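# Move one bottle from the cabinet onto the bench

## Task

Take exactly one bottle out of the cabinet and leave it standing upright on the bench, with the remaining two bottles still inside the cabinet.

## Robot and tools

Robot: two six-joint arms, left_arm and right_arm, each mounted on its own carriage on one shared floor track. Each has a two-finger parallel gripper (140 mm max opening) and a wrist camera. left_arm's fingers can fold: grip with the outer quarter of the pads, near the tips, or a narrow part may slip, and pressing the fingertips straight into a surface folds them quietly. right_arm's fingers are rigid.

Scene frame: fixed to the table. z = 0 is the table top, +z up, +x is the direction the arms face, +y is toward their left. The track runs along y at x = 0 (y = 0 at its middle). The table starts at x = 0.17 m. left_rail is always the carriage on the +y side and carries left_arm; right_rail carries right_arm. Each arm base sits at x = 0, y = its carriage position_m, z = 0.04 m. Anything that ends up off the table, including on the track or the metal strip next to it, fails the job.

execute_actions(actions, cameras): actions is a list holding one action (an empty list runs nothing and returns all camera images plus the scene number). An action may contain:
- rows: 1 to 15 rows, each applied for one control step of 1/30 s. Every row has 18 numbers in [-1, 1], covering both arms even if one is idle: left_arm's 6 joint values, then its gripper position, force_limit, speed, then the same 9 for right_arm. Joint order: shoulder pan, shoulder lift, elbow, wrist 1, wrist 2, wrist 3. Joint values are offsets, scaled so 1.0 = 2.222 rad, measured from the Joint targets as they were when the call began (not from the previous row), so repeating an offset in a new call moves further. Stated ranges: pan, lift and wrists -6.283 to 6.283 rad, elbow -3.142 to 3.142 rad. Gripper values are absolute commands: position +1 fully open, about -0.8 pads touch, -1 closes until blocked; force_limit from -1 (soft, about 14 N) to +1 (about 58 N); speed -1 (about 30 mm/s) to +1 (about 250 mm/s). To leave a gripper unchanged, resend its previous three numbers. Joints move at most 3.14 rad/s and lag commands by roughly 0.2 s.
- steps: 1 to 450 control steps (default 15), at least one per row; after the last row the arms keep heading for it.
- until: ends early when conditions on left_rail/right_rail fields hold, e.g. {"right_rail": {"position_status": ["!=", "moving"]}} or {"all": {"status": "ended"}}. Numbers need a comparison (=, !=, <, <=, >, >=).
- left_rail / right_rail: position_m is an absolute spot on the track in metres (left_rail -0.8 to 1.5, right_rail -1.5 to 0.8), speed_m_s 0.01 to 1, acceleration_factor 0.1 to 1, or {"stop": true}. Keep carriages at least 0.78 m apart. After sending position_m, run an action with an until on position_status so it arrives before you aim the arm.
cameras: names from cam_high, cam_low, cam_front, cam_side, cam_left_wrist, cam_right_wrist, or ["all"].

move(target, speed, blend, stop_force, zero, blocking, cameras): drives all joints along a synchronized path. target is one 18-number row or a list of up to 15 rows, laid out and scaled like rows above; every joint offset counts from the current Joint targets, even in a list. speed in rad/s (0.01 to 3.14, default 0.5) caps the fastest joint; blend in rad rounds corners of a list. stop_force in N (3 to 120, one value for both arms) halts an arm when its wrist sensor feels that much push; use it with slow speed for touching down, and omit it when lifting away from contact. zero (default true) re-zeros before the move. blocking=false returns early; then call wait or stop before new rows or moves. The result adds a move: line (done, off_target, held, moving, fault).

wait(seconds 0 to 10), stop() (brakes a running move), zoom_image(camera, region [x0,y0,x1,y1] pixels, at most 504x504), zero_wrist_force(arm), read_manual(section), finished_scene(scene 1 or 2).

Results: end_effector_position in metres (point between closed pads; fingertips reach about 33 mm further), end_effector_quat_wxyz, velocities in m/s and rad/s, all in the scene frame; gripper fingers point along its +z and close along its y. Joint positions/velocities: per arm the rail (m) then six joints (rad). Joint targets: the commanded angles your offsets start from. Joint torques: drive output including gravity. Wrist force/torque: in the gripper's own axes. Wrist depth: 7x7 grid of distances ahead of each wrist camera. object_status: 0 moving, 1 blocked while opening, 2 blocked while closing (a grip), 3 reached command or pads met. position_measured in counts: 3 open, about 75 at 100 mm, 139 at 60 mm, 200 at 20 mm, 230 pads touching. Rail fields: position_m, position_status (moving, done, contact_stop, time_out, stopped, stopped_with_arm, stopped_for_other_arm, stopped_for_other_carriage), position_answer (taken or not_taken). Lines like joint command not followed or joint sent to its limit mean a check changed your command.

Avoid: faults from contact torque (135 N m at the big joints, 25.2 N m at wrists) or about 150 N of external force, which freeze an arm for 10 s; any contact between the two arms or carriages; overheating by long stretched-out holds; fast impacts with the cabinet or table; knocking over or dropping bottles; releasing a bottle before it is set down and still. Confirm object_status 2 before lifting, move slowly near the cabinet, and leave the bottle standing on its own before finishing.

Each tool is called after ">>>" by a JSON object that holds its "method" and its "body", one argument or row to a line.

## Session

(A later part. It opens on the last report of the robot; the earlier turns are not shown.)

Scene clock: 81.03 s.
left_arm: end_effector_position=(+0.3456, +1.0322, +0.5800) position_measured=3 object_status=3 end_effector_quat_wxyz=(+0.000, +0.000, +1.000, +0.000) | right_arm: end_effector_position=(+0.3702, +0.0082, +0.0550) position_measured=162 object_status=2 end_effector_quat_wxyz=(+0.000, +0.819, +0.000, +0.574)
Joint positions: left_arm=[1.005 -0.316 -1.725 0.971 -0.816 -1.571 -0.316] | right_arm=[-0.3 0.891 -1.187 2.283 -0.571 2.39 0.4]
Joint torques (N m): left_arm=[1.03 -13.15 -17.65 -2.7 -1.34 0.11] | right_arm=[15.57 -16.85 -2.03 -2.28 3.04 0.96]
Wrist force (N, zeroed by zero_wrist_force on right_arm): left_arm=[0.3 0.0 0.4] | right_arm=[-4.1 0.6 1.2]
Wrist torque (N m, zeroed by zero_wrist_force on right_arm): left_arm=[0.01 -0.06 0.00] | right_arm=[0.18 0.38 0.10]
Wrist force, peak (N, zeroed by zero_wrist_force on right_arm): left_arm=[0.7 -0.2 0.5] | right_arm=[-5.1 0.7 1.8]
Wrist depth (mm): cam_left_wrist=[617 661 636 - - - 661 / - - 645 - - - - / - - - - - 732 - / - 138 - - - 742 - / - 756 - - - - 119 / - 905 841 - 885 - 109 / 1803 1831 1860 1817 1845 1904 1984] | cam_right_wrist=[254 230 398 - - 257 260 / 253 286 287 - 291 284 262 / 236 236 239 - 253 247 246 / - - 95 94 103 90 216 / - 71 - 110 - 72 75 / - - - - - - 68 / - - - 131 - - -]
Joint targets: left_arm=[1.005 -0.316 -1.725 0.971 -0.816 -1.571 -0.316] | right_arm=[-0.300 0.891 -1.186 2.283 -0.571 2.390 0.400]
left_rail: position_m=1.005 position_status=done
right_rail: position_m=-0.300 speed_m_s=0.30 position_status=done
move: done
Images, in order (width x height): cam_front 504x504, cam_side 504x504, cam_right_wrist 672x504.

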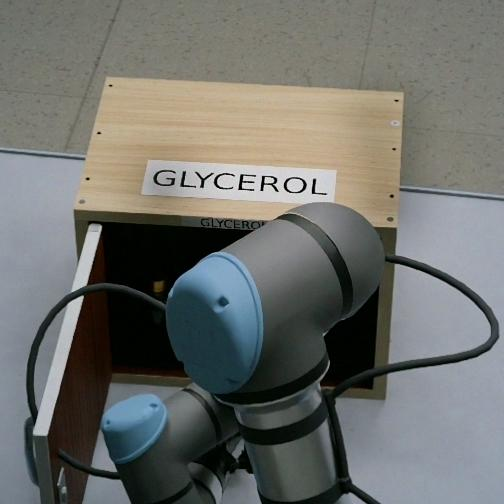

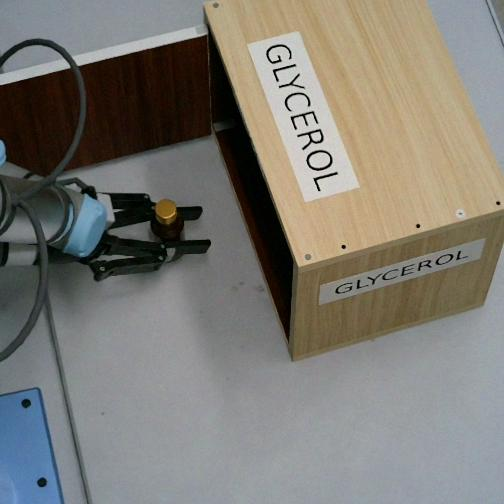

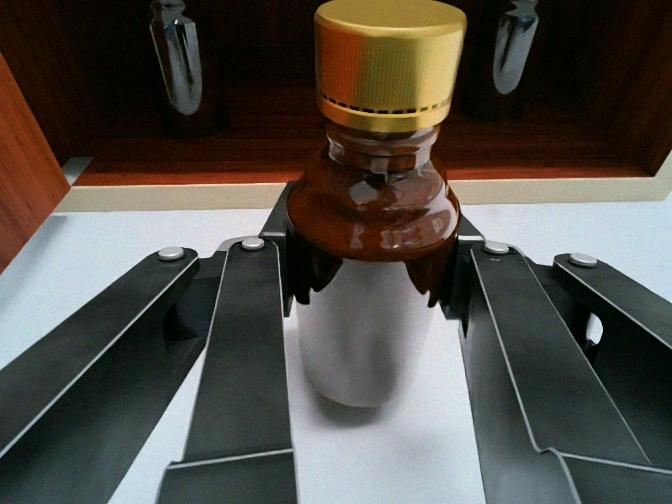

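>>> {"method": "move", "body": {
  "target": [0,0,0,0,0,0,1,1,1,0,0.0238,0.0027,-0.0269,0,0,-1,-0.1,-1],
  "speed": 0.04,
  "stop_force": 5,
  "cameras": ["cam_right_wrist"]
}}

Scene clock: 84.10 s.
left_arm: end_effector_position=(+0.3456, +1.0322, +0.5800) position_measured=3 object_status=3 end_effector_quat_wxyz=(+0.000, +0.000, +1.000, +0.000) | right_arm: end_effector_position=(+0.3702, +0.0082, +0.0418) position_measured=162 object_status=2 end_effector_quat_wxyz=(+0.000, +0.819, +0.000, +0.574)
Joint positions: left_arm=[1.005 -0.316 -1.725 0.971 -0.816 -1.571 -0.316] | right_arm=[-0.3 0.891 -1.15 2.287 -0.613 2.39 0.4]
Joint torques (N m): left_arm=[0.79 -12.73 -17.58 -2.79 -1.14 0.16] | right_arm=[10.46 -36.22 -20.57 1.28 0.57 -0.74]
Wrist force (N, zeroed by zero_wrist_force on right_arm): left_arm=[0.2 0.3 -0.1] | right_arm=[-2.3 0.1 0.9]
Wrist torque (N m, zeroed by zero_wrist_force on right_arm): left_arm=[0.07 -0.04 0.00] | right_arm=[0.12 0.37 0.15]
Wrist force, peak (N, zeroed by zero_wrist_force on right_arm): left_arm=[0.6 -0.2 -0.1] | right_arm=[18.2 1.8 -8.6]
Wrist depth (mm): cam_left_wrist=[618 638 - - - - - / - - - 669 - 674 711 / - 690 694 694 676 742 704 / 721 715 751 708 760 146 799 / - 778 737 796 - 812 119 / - 835 835 - 862 912 109 / 1790 1803 1790 1817 1904 1904 -] | cam_right_wrist=[253 227 340 - - 255 260 / 241 255 258 - 279 270 251 / 218 222 225 88 225 235 235 / - - 95 - 93 90 - / - 71 - - - 72 73 / - - - - - - 69 / - - - - - - -]
Joint targets: left_arm=[1.005 -0.316 -1.725 0.971 -0.816 -1.571 -0.316] | right_arm=[-0.300 0.891 -1.150 2.287 -0.613 2.390 0.400]
left_rail: position_m=1.005 position_status=done
right_rail: position_m=-0.300 speed_m_s=0.30 position_status=done
move: contact (right_arm); right_arm: the wrist 1 is farthest, 0.018 rad from its target
Images, in order (width x height): cam_right_wrist 672x504.

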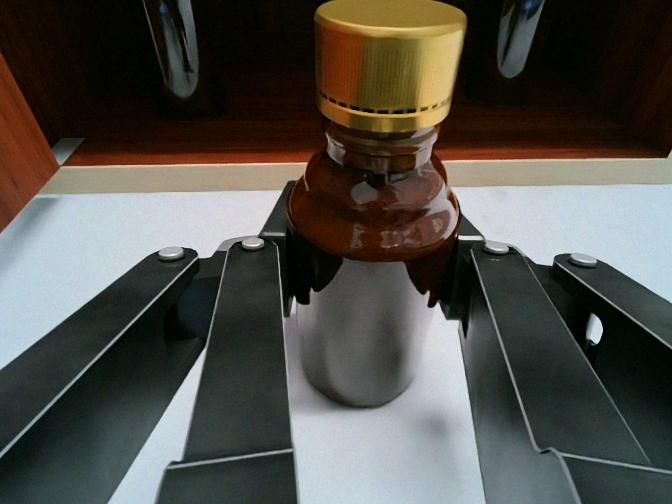

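>>> {"method": "execute_actions", "body": {
  "actions": [
    {"rows": [[0,0,0,0,0,0,1,1,1,0,0,0,0,0,0,0.4,-0.5,-1]], "steps": 50}
  ],
  "cameras": ["cam_right_wrist"]
}}

Scene clock: 86.40 s.
left_arm: end_effector_position=(+0.3456, +1.0322, +0.5800) position_measured=3 object_status=3 end_effector_quat_wxyz=(+0.000, +0.000, +1.000, +0.000) | right_arm: end_effector_position=(+0.3702, +0.0082, +0.0418) position_measured=78 object_status=0 end_effector_quat_wxyz=(+0.000, +0.819, +0.000, +0.574)
Joint positions: left_arm=[1.005 -0.316 -1.725 0.971 -0.816 -1.571 -0.316] | right_arm=[-0.3 0.891 -1.15 2.287 -0.613 2.39 0.4]
Joint torques (N m): left_arm=[1.67 -12.48 -17.52 -2.88 -1.23 0.31] | right_arm=[2.76 -33.48 -19.18 -0.95 2.72 -0.88]
Wrist force (N, zeroed by zero_wrist_force on right_arm): left_arm=[0.4 -0.2 0.2] | right_arm=[-2.0 0.5 0.3]
Wrist torque (N m, zeroed by zero_wrist_force on right_arm): left_arm=[-0.05 -0.08 0.01] | right_arm=[0.16 0.43 0.10]
Wrist force, peak (N, zeroed by zero_wrist_force on right_arm): left_arm=[0.5 0.2 0.5] | right_arm=[-2.9 0.5 0.9]
Wrist depth (mm): cam_left_wrist=[638 628 - - - - 688 / 618 - - - 690 - - / - 704 - - - - 732 / - 137 - 753 756 - 765 / - 126 - - - - 119 / - - - - - - 104 / 1763 1874 1889 1803 1860 1935 1935] | cam_right_wrist=[253 229 339 - - 256 260 / 242 257 257 - 279 270 250 / 223 222 225 88 - 233 236 / - 103 126 - - 120 - / - - - - - 103 73 / - - - 132 137 - - / - - - - - - -]
Joint targets: left_arm=[1.005 -0.316 -1.725 0.971 -0.816 -1.571 -0.316] | right_arm=[-0.300 0.891 -1.150 2.287 -0.613 2.390 0.400]
left_rail: position_m=1.005 position_status=done
right_rail: position_m=-0.300 speed_m_s=0.30 position_status=done
Images, in order (width x height): cam_right_wrist 672x504.

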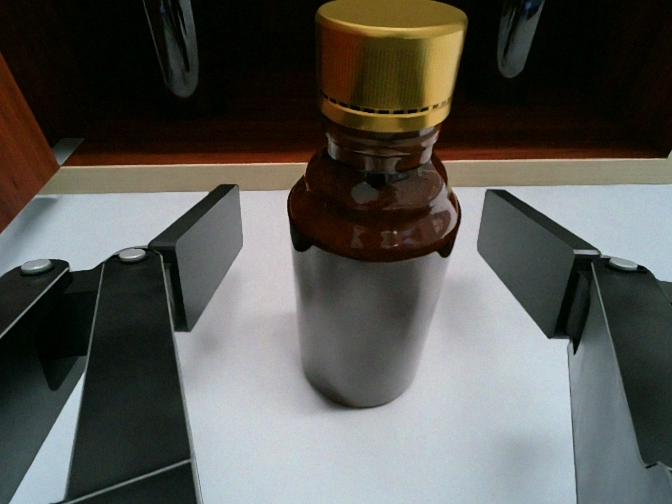

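>>> {"method": "move", "body": {
  "target": [
    [0,0,0,0,0,0,1,1,1,0,-0.0917,-0.0193,0.1112,0,0,0.4,-0.5,-1],
    [0,0,0,0,0,0,1,1,1,0,-0.1644,-0.0594,0.2241,0,0,0.4,-0.5,-1]
  ],
  "speed": [0.25,0.3],
  "blend": [0.03,0],
  "cameras": ["all"]
}}

Scene clock: 88.93 s.
left_arm: end_effector_position=(+0.3456, +1.0322, +0.5800) position_measured=3 object_status=3 end_effector_quat_wxyz=(+0.000, +0.000, +1.000, +0.000) | right_arm: end_effector_position=(+0.3700, +0.0080, +0.1998) position_measured=78 object_status=3 end_effector_quat_wxyz=(+0.000, +0.819, +0.000, +0.574)
Joint positions: left_arm=[1.005 -0.316 -1.725 0.971 -0.816 -1.571 -0.316] | right_arm=[-0.3 0.891 -1.515 2.155 -0.115 2.39 0.4]
Joint torques (N m): left_arm=[1.17 -12.75 -17.43 -2.77 -1.18 0.27] | right_arm=[-4.12 -29.65 -29.46 1.55 2.66 -0.83]
Wrist force (N, zeroed by zero_wrist_force on right_arm): left_arm=[0.1 -0.1 0.1] | right_arm=[-1.8 0.4 0.2]
Wrist torque (N m, zeroed by zero_wrist_force on right_arm): left_arm=[-0.01 -0.01 0.00] | right_arm=[0.12 0.38 0.07]
Wrist force, peak (N, zeroed by zero_wrist_force on right_arm): left_arm=[0.7 -0.2 0.3] | right_arm=[-2.6 0.5 0.5]
Wrist depth (mm): cam_left_wrist=[630 - - - 658 650 - / - - - - - - - / - 698 700 642 715 - 732 / - 137 756 - - - - / - 126 753 739 818 859 119 / - - - - 829 875 109 / - 1817 1817 1860 1860 1935 -] | cam_right_wrist=[254 357 418 424 427 375 259 / 253 356 471 476 478 379 262 / 249 326 487 493 473 359 263 / - 103 159 398 385 129 277 / - - 331 342 343 106 73 / - - - - - - - / - - 277 - - - -]
Joint targets: left_arm=[1.005 -0.316 -1.725 0.971 -0.816 -1.571 -0.316] | right_arm=[-0.300 0.891 -1.515 2.155 -0.115 2.390 0.400]
left_rail: position_m=1.005 position_status=done
right_rail: position_m=-0.300 speed_m_s=0.30 position_status=done
move: done

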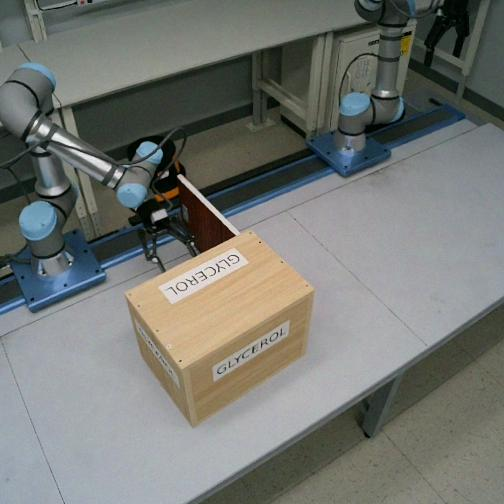

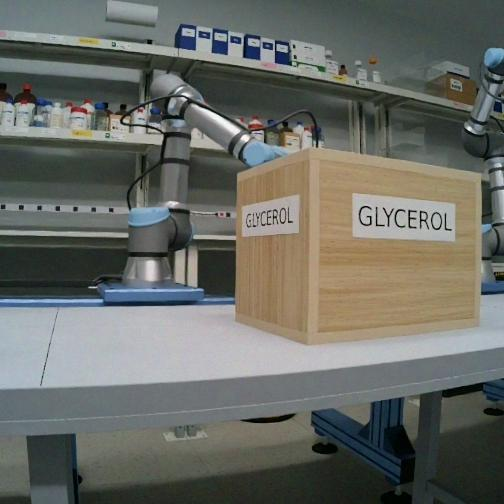

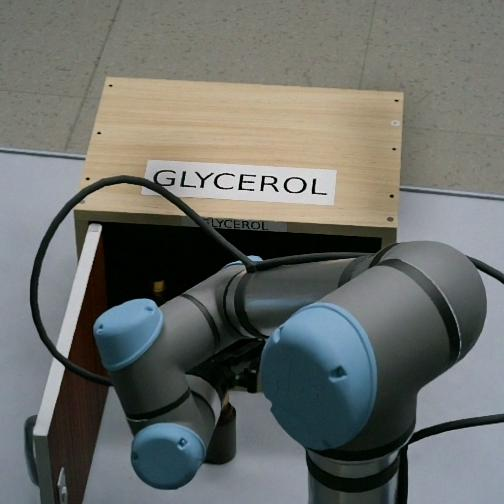

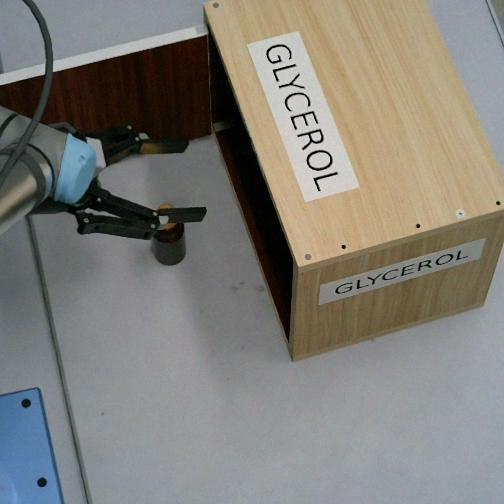

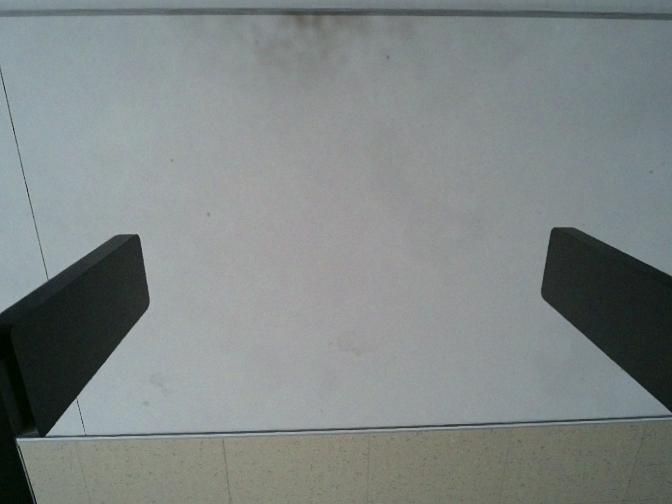

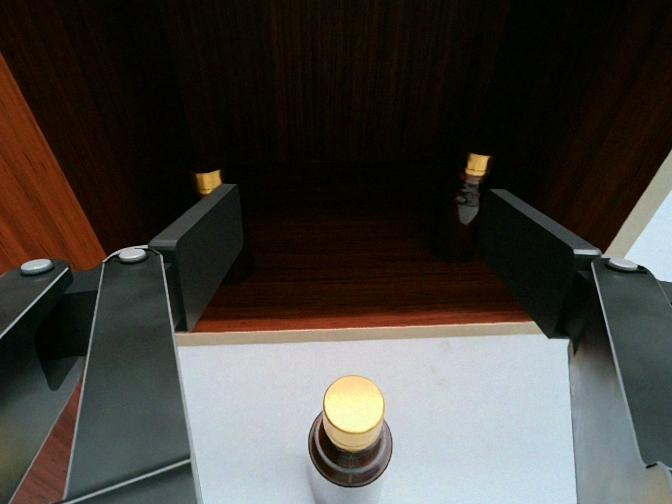

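>>> {"method": "move", "body": {
  "target": [
    [-0.1637,-0.0313,0.2231,-0.1919,0,-0.1637,-1,-1,-0.5,0,0.0726,0.0401,-0.1129,0,0,0.4,-0.5,-1],
    [-0.3273,-0.0627,0.4461,-0.3837,0,-0.3273,-1,-1,-0.5,0,0.1643,0.0594,-0.2241,0,0,0.4,-0.5,-1]
  ],
  "speed": [0.5,0.4],
  "blend": [0.05,0],
  "cameras": ["cam_right_wrist"]
}}

>>> {"method": "execute_actions", "body": {
  "actions": [
    {"rows": [[0,0,0,0,0,0,-1,-1,-0.5,0,0,0,0,0,0,-1,-0.1,-1]], "steps": 80}
  ],
  "cameras": ["cam_right_wrist"]
}}

Scene clock: 92.87 s.
left_arm: end_effector_position=(+0.3001, +0.7548, +0.2603) position_measured=232 object_status=3 end_effector_quat_wxyz=(+0.000, +0.000, +1.000, +0.000) | right_arm: end_effector_position=(+0.3702, +0.0082, +0.0419) position_measured=78 object_status=3 end_effector_quat_wxyz=(+0.000, +0.819, +0.000, +0.574)
Joint positions: left_arm=[1.005 -1.043 -1.865 1.961 -1.668 -1.571 -1.043] | right_arm=[-0.3 0.891 -1.15 2.287 -0.613 2.39 0.4]
Joint torques (N m): left_arm=[-6.65 -28.79 -13.55 -4.67 -1.1 -1.04] | right_arm=[-10.78 -16.18 0.23 -1.67 1.92 -0.84]
Wrist force (N, zeroed by zero_wrist_force on right_arm): left_arm=[0.2 -0.2 -0.2] | right_arm=[-1.9 0.5 0.7]
Wrist torque (N m, zeroed by zero_wrist_force on right_arm): left_arm=[-0.03 -0.03 0.12] | right_arm=[0.15 0.41 0.10]
Wrist force, peak (N, zeroed by zero_wrist_force on right_arm): left_arm=[1.0 1.2 -0.8] | right_arm=[-2.6 0.2 0.3]
Wrist depth (mm): cam_left_wrist=[348 - 358 347 366 - - / 356 - 366 - - - - / - - - - - 405 - / - - - 117 - 421 - / - 418 92 - 92 82 - / - - - - - - - / - - - - - - -] | cam_right_wrist=[254 231 368 - - 255 259 / 242 254 258 - 279 270 251 / 220 223 225 - 226 235 235 / - 99 126 - 92 120 - / - - - - - 103 73 / - - - 136 - - - / - - - 127 - 126 -]
Joint targets: left_arm=[1.005 -1.043 -1.865 1.962 -1.669 -1.571 -1.043] | right_arm=[-0.300 0.891 -1.150 2.287 -0.613 2.390 0.400]
left_rail: position_m=1.005 position_status=done
right_rail: position_m=-0.300 speed_m_s=0.30 position_status=done
move: done
Images, in order (width x height): cam_right_wrist 672x504.

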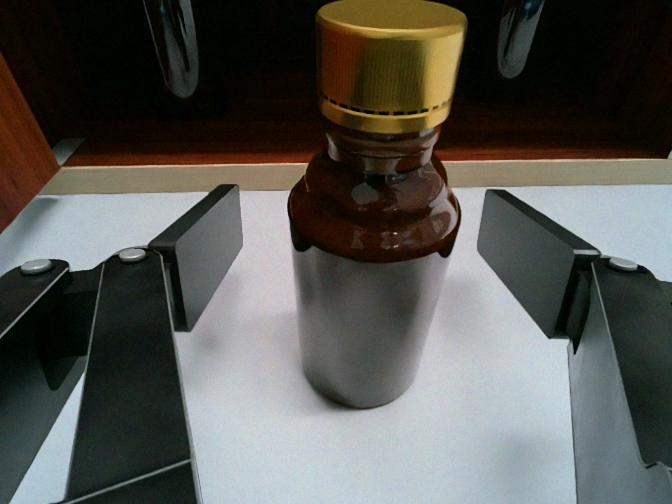

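Scene clock: 95.73 s.
left_arm: end_effector_position=(+0.3000, +0.7548, +0.2602) position_measured=232 object_status=3 end_effector_quat_wxyz=(+0.000, +0.000, +1.000, +0.000) | right_arm: end_effector_position=(+0.3702, +0.0082, +0.0419) position_measured=162 object_status=2 end_effector_quat_wxyz=(+0.000, +0.819, +0.000, +0.574)
Joint positions: left_arm=[1.005 -1.043 -1.865 1.962 -1.669 -1.571 -1.043] | right_arm=[-0.3 0.891 -1.15 2.287 -0.613 2.39 0.4]
Joint torques (N m): left_arm=[-7.01 -27.87 -14.06 -4.85 -1.09 -1.23] | right_arm=[-10.66 -15.75 -2.51 0.02 1.26 -0.81]
Wrist force (N, zeroed by zero_wrist_force on right_arm): left_arm=[0.6 -0.4 0.0] | right_arm=[-0.1 -0.1 -1.2]
Wrist torque (N m, zeroed by zero_wrist_force on right_arm): left_arm=[-0.07 -0.12 0.12] | right_arm=[0.14 0.28 0.18]
Wrist force, peak (N, zeroed by zero_wrist_force on right_arm): left_arm=[0.8 -0.2 -0.3] | right_arm=[-2.2 0.6 0.6]
Wrist depth (mm): cam_left_wrist=[- - - - 357 353 - / - 367 - 374 369 - - / 374 370 - 395 - - - / - - - 117 - - - / - - - - 92 82 451 / - - - - - - - / - - - - - - -] | cam_right_wrist=[254 229 340 - - 254 260 / 242 255 256 - 279 269 251 / 223 222 224 - 89 234 238 / - - 94 - 102 89 - / - 71 - - - 72 73 / - - - - 140 - 68 / - - - - - - -]
Joint targets: left_arm=[1.005 -1.043 -1.865 1.962 -1.669 -1.571 -1.043] | right_arm=[-0.300 0.891 -1.150 2.287 -0.613 2.390 0.400]
left_rail: position_m=1.005 position_status=done
right_rail: position_m=-0.300 speed_m_s=0.30 position_status=done
Images, in order (width x height): cam_right_wrist 672x504.

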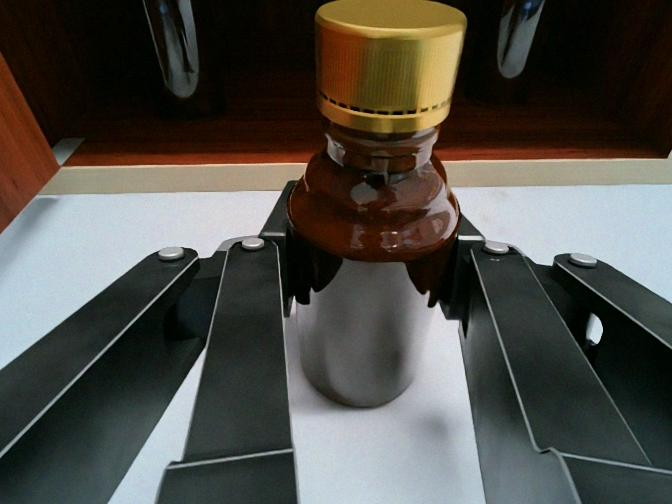

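>>> {"method": "move", "body": {
  "target": [0,0,0,0,0,0,-1,-1,-0.5,0,-0.0470,-0.0067,0.0540,0,0,-1,-0.1,-1],
  "speed": 0.15
}}

>>> {"method": "execute_actions", "body": {
  "actions": [
    {"right_rail": {"position_m": -0.75, "speed_m_s": 0.45, "acceleration_factor": 0.4}, "left_rail": {"position_m": 0.55, "speed_m_s": 0.45, "acceleration_factor": 0.4}, "steps": 150, "until": {"all": {"status": "ended"}}}
  ],
  "cameras": ["cam_side", "cam_front", "cam_right_wrist"]
}}

Scene clock: 97.13 s.
left_arm: end_effector_position=(+0.3000, +0.7548, +0.2602) position_measured=232 object_status=3 end_effector_quat_wxyz=(+0.000, +0.000, +1.000, +0.000) | right_arm: end_effector_position=(+0.3700, +0.0080, +0.0798) position_measured=162 object_status=2 end_effector_quat_wxyz=(+0.000, +0.819, +0.000, +0.574)
Joint positions: left_arm=[1.005 -1.043 -1.865 1.962 -1.669 -1.571 -1.043] | right_arm=[-0.3 0.891 -1.254 2.272 -0.493 2.39 0.4]
Joint torques (N m): left_arm=[-6.27 -28.37 -13.24 -5.01 -1.14 -1.13] | right_arm=[-10.51 -35.63 -24.19 1.08 0.91 -0.86]
Wrist force (N, zeroed by zero_wrist_force on right_arm): left_arm=[0.4 -0.1 0.3] | right_arm=[-4.9 0.4 1.1]
Wrist torque (N m, zeroed by zero_wrist_force on right_arm): left_arm=[0.00 -0.07 0.12] | right_arm=[0.12 0.57 0.09]
Wrist force, peak (N, zeroed by zero_wrist_force on right_arm): left_arm=[0.5 -0.6 -0.1] | right_arm=[-5.3 0.4 1.5]
Wrist depth (mm): cam_left_wrist=[- 346 - - - - - / - 360 - 373 377 386 - / - - - 384 - 403 400 / - - - 117 418 - - / - - - - 92 81 - / - - - - - - - / - - - - - - -] | cam_right_wrist=[254 288 404 - 279 314 259 / 253 304 275 - - 331 261 / 251 273 275 - 278 280 257 / - 246 95 - 103 96 - / - 71 - - 107 72 73 / - - - - - - 68 / - - - - - - -]
Joint targets: left_arm=[1.005 -1.043 -1.865 1.962 -1.669 -1.571 -1.043] | right_arm=[-0.300 0.891 -1.254 2.272 -0.493 2.390 0.400]
left_rail: position_m=1.005 position_status=done
right_rail: position_m=-0.300 speed_m_s=0.30 position_status=done
move: done

Scene clock: 99.00 s.
left_arm: end_effector_position=(+0.3000, +0.2998, +0.2602) position_measured=232 object_status=3 end_effector_quat_wxyz=(+0.000, +0.000, +1.000, +0.000) | right_arm: end_effector_position=(+0.3700, -0.4420, +0.0799) position_measured=162 object_status=2 end_effector_quat_wxyz=(+0.000, +0.819, +0.000, +0.574)
Joint positions: left_arm=[0.55 -1.043 -1.865 1.962 -1.669 -1.571 -1.043] | right_arm=[-0.75 0.891 -1.254 2.272 -0.493 2.39 0.4]
Joint torques (N m): left_arm=[-1.88 -2.18 -20.95 -2.87 -1.09 -1.22] | right_arm=[-10.18 -28.78 -5.75 -0.39 0.42 -0.77]
Wrist force (N, zeroed by zero_wrist_force on right_arm): left_arm=[0.4 -0.3 -0.1] | right_arm=[-5.0 0.5 1.3]
Wrist torque (N m, zeroed by zero_wrist_force on right_arm): left_arm=[-0.04 -0.07 0.12] | right_arm=[0.15 0.58 0.09]
Wrist force, peak (N, zeroed by zero_wrist_force on right_arm): left_arm=[0.2 1.8 -0.1] | right_arm=[-5.3 1.8 1.1]
Wrist depth (mm): cam_left_wrist=[207 229 - 342 - 359 362 / 195 - - - 377 367 - / 202 - - - - - - / 198 277 401 123 416 - - / 195 236 - - 92 82 - / - - - - - - - / - - - - - - -] | cam_right_wrist=[345 591 - - - - 3004 / 340 398 - - 388 - - / - - - 88 - - - / - - 95 95 - 92 - / - 71 - - - 72 73 / - - - - - - 68 / - - - - - - -]
Joint targets: left_arm=[0.550 -1.043 -1.865 1.962 -1.669 -1.571 -1.043] | right_arm=[-0.750 0.891 -1.254 2.272 -0.493 2.390 0.400]
Tool commands: left_gripper/position=-1.0 left_gripper/force_limit=-1.0 left_gripper/speed=-0.5 right_gripper/position=-1.0 right_gripper/force_limit=-0.1 right_gripper/speed=-1.0
left_rail: position_m=0.550 speed_m_s=0.45 position_status=done
right_rail: position_m=-0.750 speed_m_s=0.45 position_status=done
Images, in order (width x height): cam_front 504x504, cam_side 504x504, cam_right_wrist 672x504.

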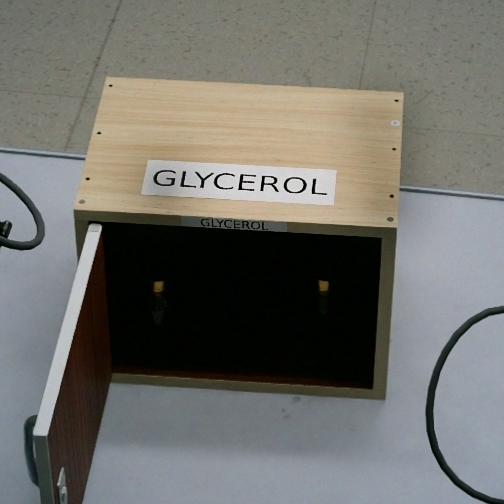

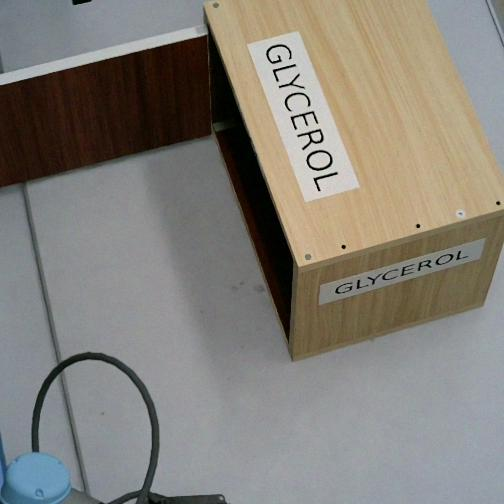

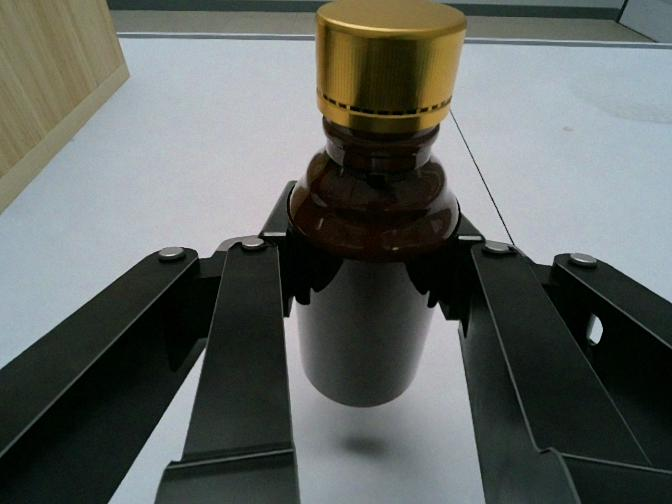

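>>> {"method": "move", "body": {
  "target": [
    [0,0,0,0,0,0,-1,-1,-0.5,0,0.0345,0.0050,-0.0398,0,0,-1,-0.1,-1],
    [0,0,0,0,0,0,-1,-1,-0.5,0,0.0542,0.0076,-0.0620,0,0,-1,-0.1,-1]
  ],
  "speed": [0.12,0.03],
  "stop_force": 5,
  "blend": [0.01,0],
  "cameras": ["cam_right_wrist"]
}}

Scene clock: 102.53 s.
left_arm: end_effector_position=(+0.3000, +0.2998, +0.2602) position_measured=232 object_status=3 end_effector_quat_wxyz=(+0.000, +0.000, +1.000, +0.000) | right_arm: end_effector_position=(+0.3702, -0.4418, +0.0420) position_measured=162 object_status=2 end_effector_quat_wxyz=(+0.000, +0.819, +0.000, +0.574)
Joint positions: left_arm=[0.55 -1.043 -1.865 1.962 -1.669 -1.571 -1.043] | right_arm=[-0.75 0.891 -1.15 2.287 -0.612 2.39 0.4]
Joint torques (N m): left_arm=[8.59 -1.08 -35.68 -0.95 -1.12 -1.04] | right_arm=[-9.85 -36.35 -20.9 0.99 -0.31 -0.78]
Wrist force (N, zeroed by zero_wrist_force on right_arm): left_arm=[0.2 -0.4 -0.1] | right_arm=[-3.1 0.1 0.9]
Wrist torque (N m, zeroed by zero_wrist_force on right_arm): left_arm=[-0.07 -0.04 0.12] | right_arm=[0.06 0.38 0.11]
Wrist force, peak (N, zeroed by zero_wrist_force on right_arm): left_arm=[0.8 0.1 0.0] | right_arm=[13.8 1.2 -7.9]
Wrist depth (mm): cam_left_wrist=[- 251 - - - - 355 / - 259 - - - - - / 201 - 406 - - 403 - / 198 318 - 117 434 413 - / 196 - - - 92 82 - / - - - - - - - / - - - - - - -] | cam_right_wrist=[344 400 - - 403 506 502 / - 333 - - - - - / - - 229 - - 236 236 / - - 95 - - 92 198 / - 71 - - 111 72 73 / - - - 136 - - 68 / - - - 123 - - -]
Joint targets: left_arm=[0.550 -1.043 -1.865 1.962 -1.669 -1.571 -1.043] | right_arm=[-0.750 0.891 -1.150 2.287 -0.612 2.390 0.400]
left_rail: position_m=0.550 speed_m_s=0.45 position_status=done
right_rail: position_m=-0.750 speed_m_s=0.45 position_status=done
move: contact (right_arm); path passed 1 of 2 targets; right_arm: the wrist 1 is farthest, 0.018 rad from its target
Images, in order (width x height): cam_right_wrist 672x504.

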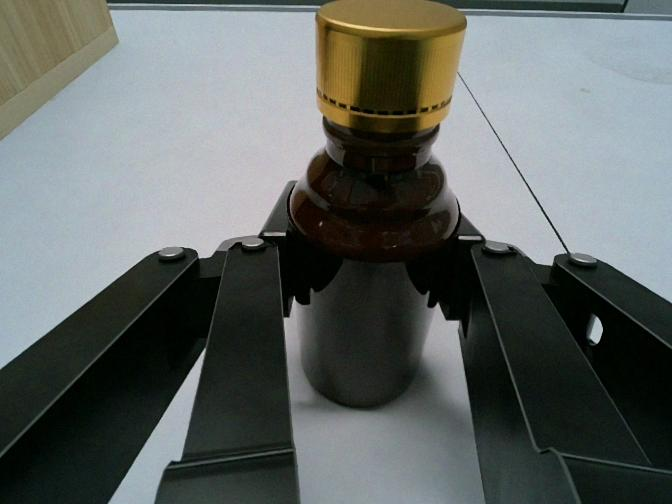

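>>> {"method": "execute_actions", "body": {
  "actions": [
    {"left_rail": {"position_m": 0.25, "speed_m_s": 0.1, "acceleration_factor": 0.2}, "rows": [[0,0,0,0,0,0,-1,-1,-0.5,0,0,0,0,0,0,0.4,-0.5,-1]], "steps": 150, "until": {"left_rail": {"position_status": ["!=", "moving"]}}}
  ],
  "cameras": ["cam_right_wrist", "cam_front", "cam_side"]
}}

Scene clock: 106.17 s.
left_arm: end_effector_position=(+0.3000, -0.0002, +0.2602) position_measured=232 object_status=3 end_effector_quat_wxyz=(+0.000, +0.000, +1.000, +0.000) | right_arm: end_effector_position=(+0.3702, -0.4417, +0.0420) position_measured=78 object_status=3 end_effector_quat_wxyz=(+0.000, +0.819, +0.000, +0.574)
Joint positions: left_arm=[0.25 -1.043 -1.865 1.962 -1.669 -1.571 -1.043] | right_arm=[-0.75 0.891 -1.15 2.287 -0.612 2.39 0.4]
Joint torques (N m): left_arm=[-5.32 -1.95 -19.73 -5.03 -0.87 -0.4] | right_arm=[-10.75 -22.13 -9.52 -1.82 -0.42 -0.73]
Wrist force (N, zeroed by zero_wrist_force on right_arm): left_arm=[2.5 3.2 -0.5] | right_arm=[-1.3 0.0 0.6]
Wrist torque (N m, zeroed by zero_wrist_force on right_arm): left_arm=[0.08 -0.07 0.09] | right_arm=[0.05 0.28 0.10]
Wrist force, peak (N, zeroed by zero_wrist_force on right_arm): left_arm=[1.2 15.7 -17.2] | right_arm=[-3.9 -0.1 1.4]
Wrist depth (mm): cam_left_wrist=[- - - 357 - - 365 / - 206 363 - - 381 - / - 135 182 - - 385 412 / 404 114 144 123 - 424 - / - - 92 - 92 82 - / - - - - - - - / - - - - - - -] | cam_right_wrist=[343 - - - - 396 - / - - - - - 349 - / - - 254 - 254 223 - / - 99 140 - 91 120 - / - - - - 159 153 73 / - - - 132 135 - - / - - 126 125 - 123 -]
Joint targets: left_arm=[0.250 -1.043 -1.865 1.962 -1.669 -1.571 -1.043] | right_arm=[-0.750 0.891 -1.150 2.287 -0.612 2.390 0.400]
left_rail: position_m=0.250 speed_m_s=0.10 position_status=done
right_rail: position_m=-0.750 speed_m_s=0.45 position_status=done
Images, in order (width x height): cam_front 504x504, cam_side 504x504, cam_right_wrist 672x504.

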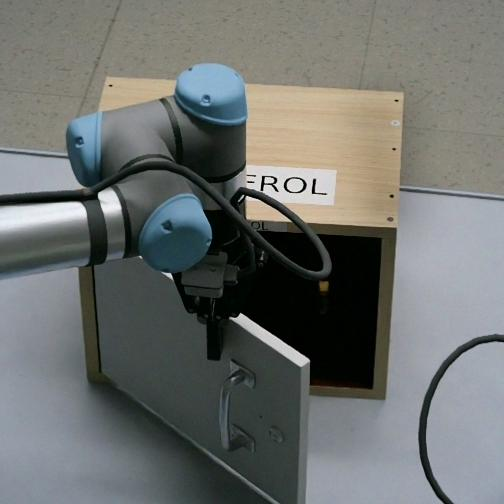

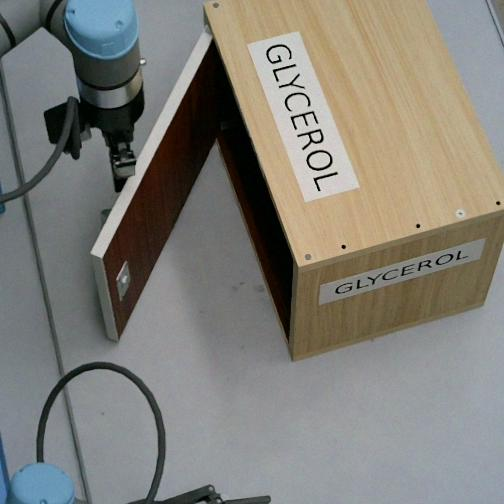

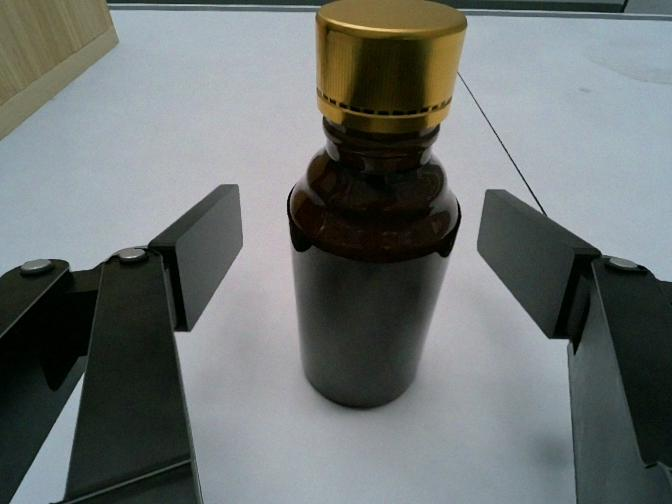

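>>> {"method": "move", "body": {
  "target": [
    [0.0697,0.0710,-0.0541,-0.0163,0,0.0697,-1,-1,-0.5,0,-0.0917,-0.0193,0.1112,0,0,0.4,-0.5,-1],
    [0.1103,0.1232,-0.1020,-0.0207,0,0.1103,-1,-1,-0.5,0,-0.1644,-0.0594,0.2241,0,0,0.4,-0.5,-1]
  ],
  "speed": 0.16,
  "blend": [0.03,0],
  "cameras": ["cam_front", "cam_side"]
}}

>>> {"method": "move", "body": {
  "target": [0.0222,0.0335,-0.0340,0.0006,0,0.0222,-1,-1,-0.5,0,0,0,0,0,0,0.4,-0.5,-1],
  "speed": 0.03,
  "stop_force": 10,
  "cameras": ["cam_front", "cam_side", "cam_right_wrist"]
}}

Scene clock: 110.17 s.
left_arm: end_effector_position=(+0.4299, -0.0001, +0.2599) position_measured=232 object_status=3 end_effector_quat_wxyz=(+0.000, +0.000, +1.000, +0.000) | right_arm: end_effector_position=(+0.3700, -0.4420, +0.2000) position_measured=78 object_status=3 end_effector_quat_wxyz=(+0.000, +0.819, +0.000, +0.574)
Joint positions: left_arm=[0.25 -0.798 -1.591 1.735 -1.715 -1.571 -0.798] | right_arm=[-0.75 0.891 -1.515 2.155 -0.115 2.39 0.4]
Joint torques (N m): left_arm=[10.79 -12.45 -40.34 -5.6 1.3 1.46] | right_arm=[-10.69 -26.15 -30.52 1.83 -0.36 -0.78]
Wrist force (N, zeroed by zero_wrist_force on right_arm): left_arm=[5.0 -1.6 -0.5] | right_arm=[-1.3 -0.2 0.5]
Wrist torque (N m, zeroed by zero_wrist_force on right_arm): left_arm=[-0.07 -0.20 0.00] | right_arm=[0.00 0.27 0.06]
Wrist force, peak (N, zeroed by zero_wrist_force on right_arm): left_arm=[5.5 -1.6 -1.3] | right_arm=[-2.1 -0.4 0.5]
Wrist depth (mm): cam_left_wrist=[- 346 - - - - - / - 361 358 - - - 366 / - - 298 - - - - / 210 186 201 123 210 216 202 / 140 133 93 - 92 95 147 / - - - - - - - / - - - - - - -] | cam_right_wrist=[- 3134 3604 3277 4240 3134 4080 / 341 609 3090 2515 2351 2544 2351 / 340 468 - - - 514 - / 337 102 126 - - 120 - / - - - 357 357 106 73 / - - 313 - - - - / - - - 198 - - -]
Joint targets: left_arm=[0.250 -0.798 -1.591 1.735 -1.715 -1.571 -0.798] | right_arm=[-0.750 0.891 -1.515 2.155 -0.115 2.390 0.400]
left_rail: position_m=0.250 speed_m_s=0.10 position_status=done
right_rail: position_m=-0.750 speed_m_s=0.45 position_status=done
move: done
Images, in order (width x height): cam_front 504x504, cam_side 504x504.

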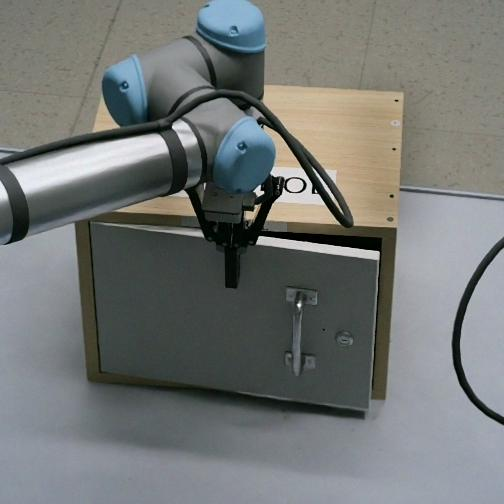

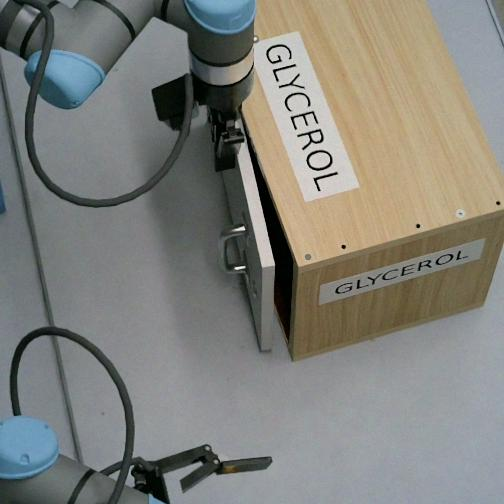

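Scene clock: 112.70 s.
left_arm: end_effector_position=(+0.4490, -0.0004, +0.2601) position_measured=232 object_status=3 end_effector_quat_wxyz=(+0.000, +0.000, +1.000, +0.000) | right_arm: end_effector_position=(+0.3700, -0.4421, +0.2001) position_measured=78 object_status=3 end_effector_quat_wxyz=(+0.000, +0.819, +0.000, +0.574)
Joint positions: left_arm=[0.25 -0.771 -1.55 1.693 -1.714 -1.571 -0.771] | right_arm=[-0.75 0.891 -1.515 2.155 -0.115 2.39 0.4]
Joint torques (N m): left_arm=[-5.62 -43.25 -14.17 -3.8 0.85 -1.15] | right_arm=[-11 -28.74 -29.76 1.68 -0.46 -0.81]
Wrist force (N, zeroed by zero_wrist_force on right_arm): left_arm=[3.2 0.0 -0.2] | right_arm=[-1.1 -0.5 0.2]
Wrist torque (N m, zeroed by zero_wrist_force on right_arm): left_arm=[-0.01 -0.27 0.00] | right_arm=[-0.05 0.25 0.06]
Wrist force, peak (N, zeroed by zero_wrist_force on right_arm): left_arm=[21.9 1.0 -3.1] | right_arm=[-1.6 -0.3 0.5]
Wrist depth (mm): cam_left_wrist=[- - - - - 360 - / - - - 363 374 377 - / - - 374 390 391 386 284 / - - 216 123 196 192 187 / - 141 92 - 92 92 123 / - - - - - - - / - - - - - - -] | cam_right_wrist=[343 2515 3488 2773 2773 3046 3862 / 341 465 2276 2884 2515 2351 3180 / 340 463 527 - - 527 535 / 338 102 125 - - 129 441 / - - - - 353 105 73 / - - - 184 321 - - / - - - - - - -]
Joint targets: left_arm=[0.250 -0.771 -1.550 1.693 -1.714 -1.571 -0.771] | right_arm=[-0.750 0.891 -1.515 2.155 -0.115 2.390 0.400]
left_rail: position_m=0.250 speed_m_s=0.10 position_status=done
right_rail: position_m=-0.750 speed_m_s=0.45 position_status=done
move: contact (left_arm); left_arm: the elbow is farthest, 0.034 rad from its target
Images, in order (width x height): cam_front 504x504, cam_side 504x504, cam_right_wrist 672x504.

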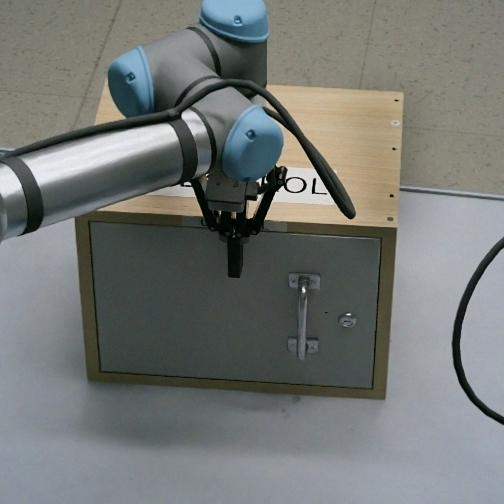

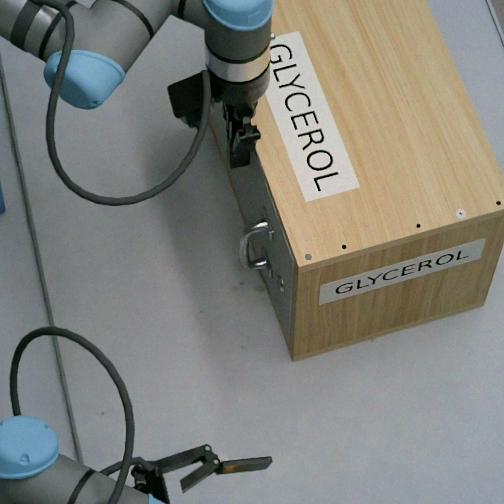

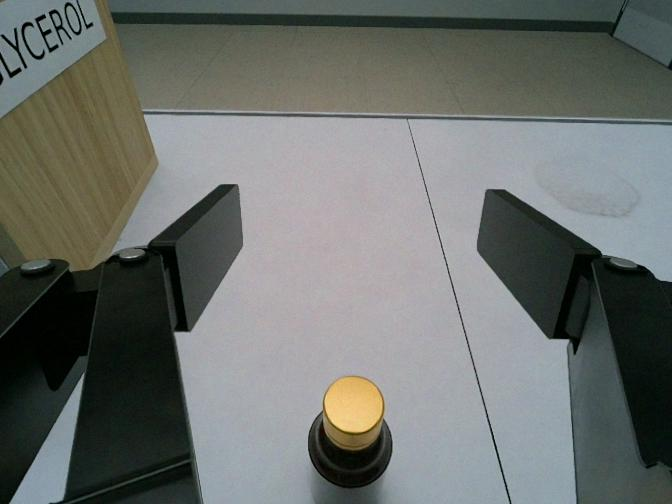

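>>> {"method": "move", "body": {
  "target": [-0.0122,-0.0185,0.0189,-0.0005,0,-0.0122,-1,-1,-0.5,0,0,0,0,0,0,0.4,-0.5,-1],
  "speed": 0.08,
  "cameras": ["cam_front", "cam_side"]
}}

Scene clock: 113.77 s.
left_arm: end_effector_position=(+0.4300, +0.0000, +0.2598) position_measured=232 object_status=3 end_effector_quat_wxyz=(+0.000, +0.000, +1.000, +0.000) | right_arm: end_effector_position=(+0.3700, -0.4421, +0.2001) position_measured=78 object_status=3 end_effector_quat_wxyz=(+0.000, +0.819, +0.000, +0.574)
Joint positions: left_arm=[0.25 -0.798 -1.591 1.735 -1.715 -1.571 -0.798] | right_arm=[-0.75 0.891 -1.515 2.155 -0.115 2.39 0.4]
Joint torques (N m): left_arm=[-7.13 -41.14 -12.79 -4.88 -0.72 -1.47] | right_arm=[-9.85 -28.64 -29.58 1.68 -0.44 -0.77]
Wrist force (N, zeroed by zero_wrist_force on right_arm): left_arm=[0.4 -0.3 -0.2] | right_arm=[-1.2 -0.3 0.4]
Wrist torque (N m, zeroed by zero_wrist_force on right_arm): left_arm=[-0.06 -0.09 0.11] | right_arm=[-0.02 0.27 0.06]
Wrist force, peak (N, zeroed by zero_wrist_force on right_arm): left_arm=[3.4 0.3 -0.4] | right_arm=[-1.5 -0.3 0.3]
Wrist depth (mm): cam_left_wrist=[352 344 345 - - 352 359 / 350 357 - 374 - 380 - / 378 - - - - 372 - / 340 210 278 123 234 239 258 / 197 192 93 - 92 92 165 / - - - - - - - / - - - - - - -] | cam_right_wrist=[- 2846 3327 - 4915 3090 2923 / 343 606 2430 - - 2544 2773 / 338 465 569 512 - 560 545 / 337 102 124 - - 120 - / - - - - - 104 73 / - - - - - - - / - - - - - - -]
Joint targets: left_arm=[0.250 -0.798 -1.591 1.735 -1.715 -1.571 -0.798] | right_arm=[-0.750 0.891 -1.515 2.155 -0.115 2.390 0.400]
left_rail: position_m=0.250 speed_m_s=0.10 position_status=done
right_rail: position_m=-0.750 speed_m_s=0.45 position_status=done
move: done
Images, in order (width x height): cam_front 504x504, cam_side 504x504.

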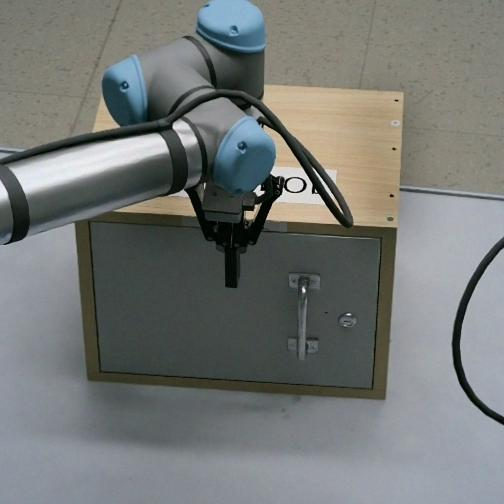

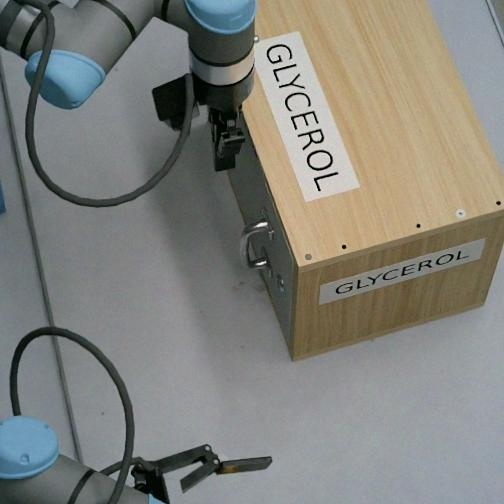

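>>> {"method": "finished_scene", "body": {
  "scene": 1
}}

The scene is finished: the task was done.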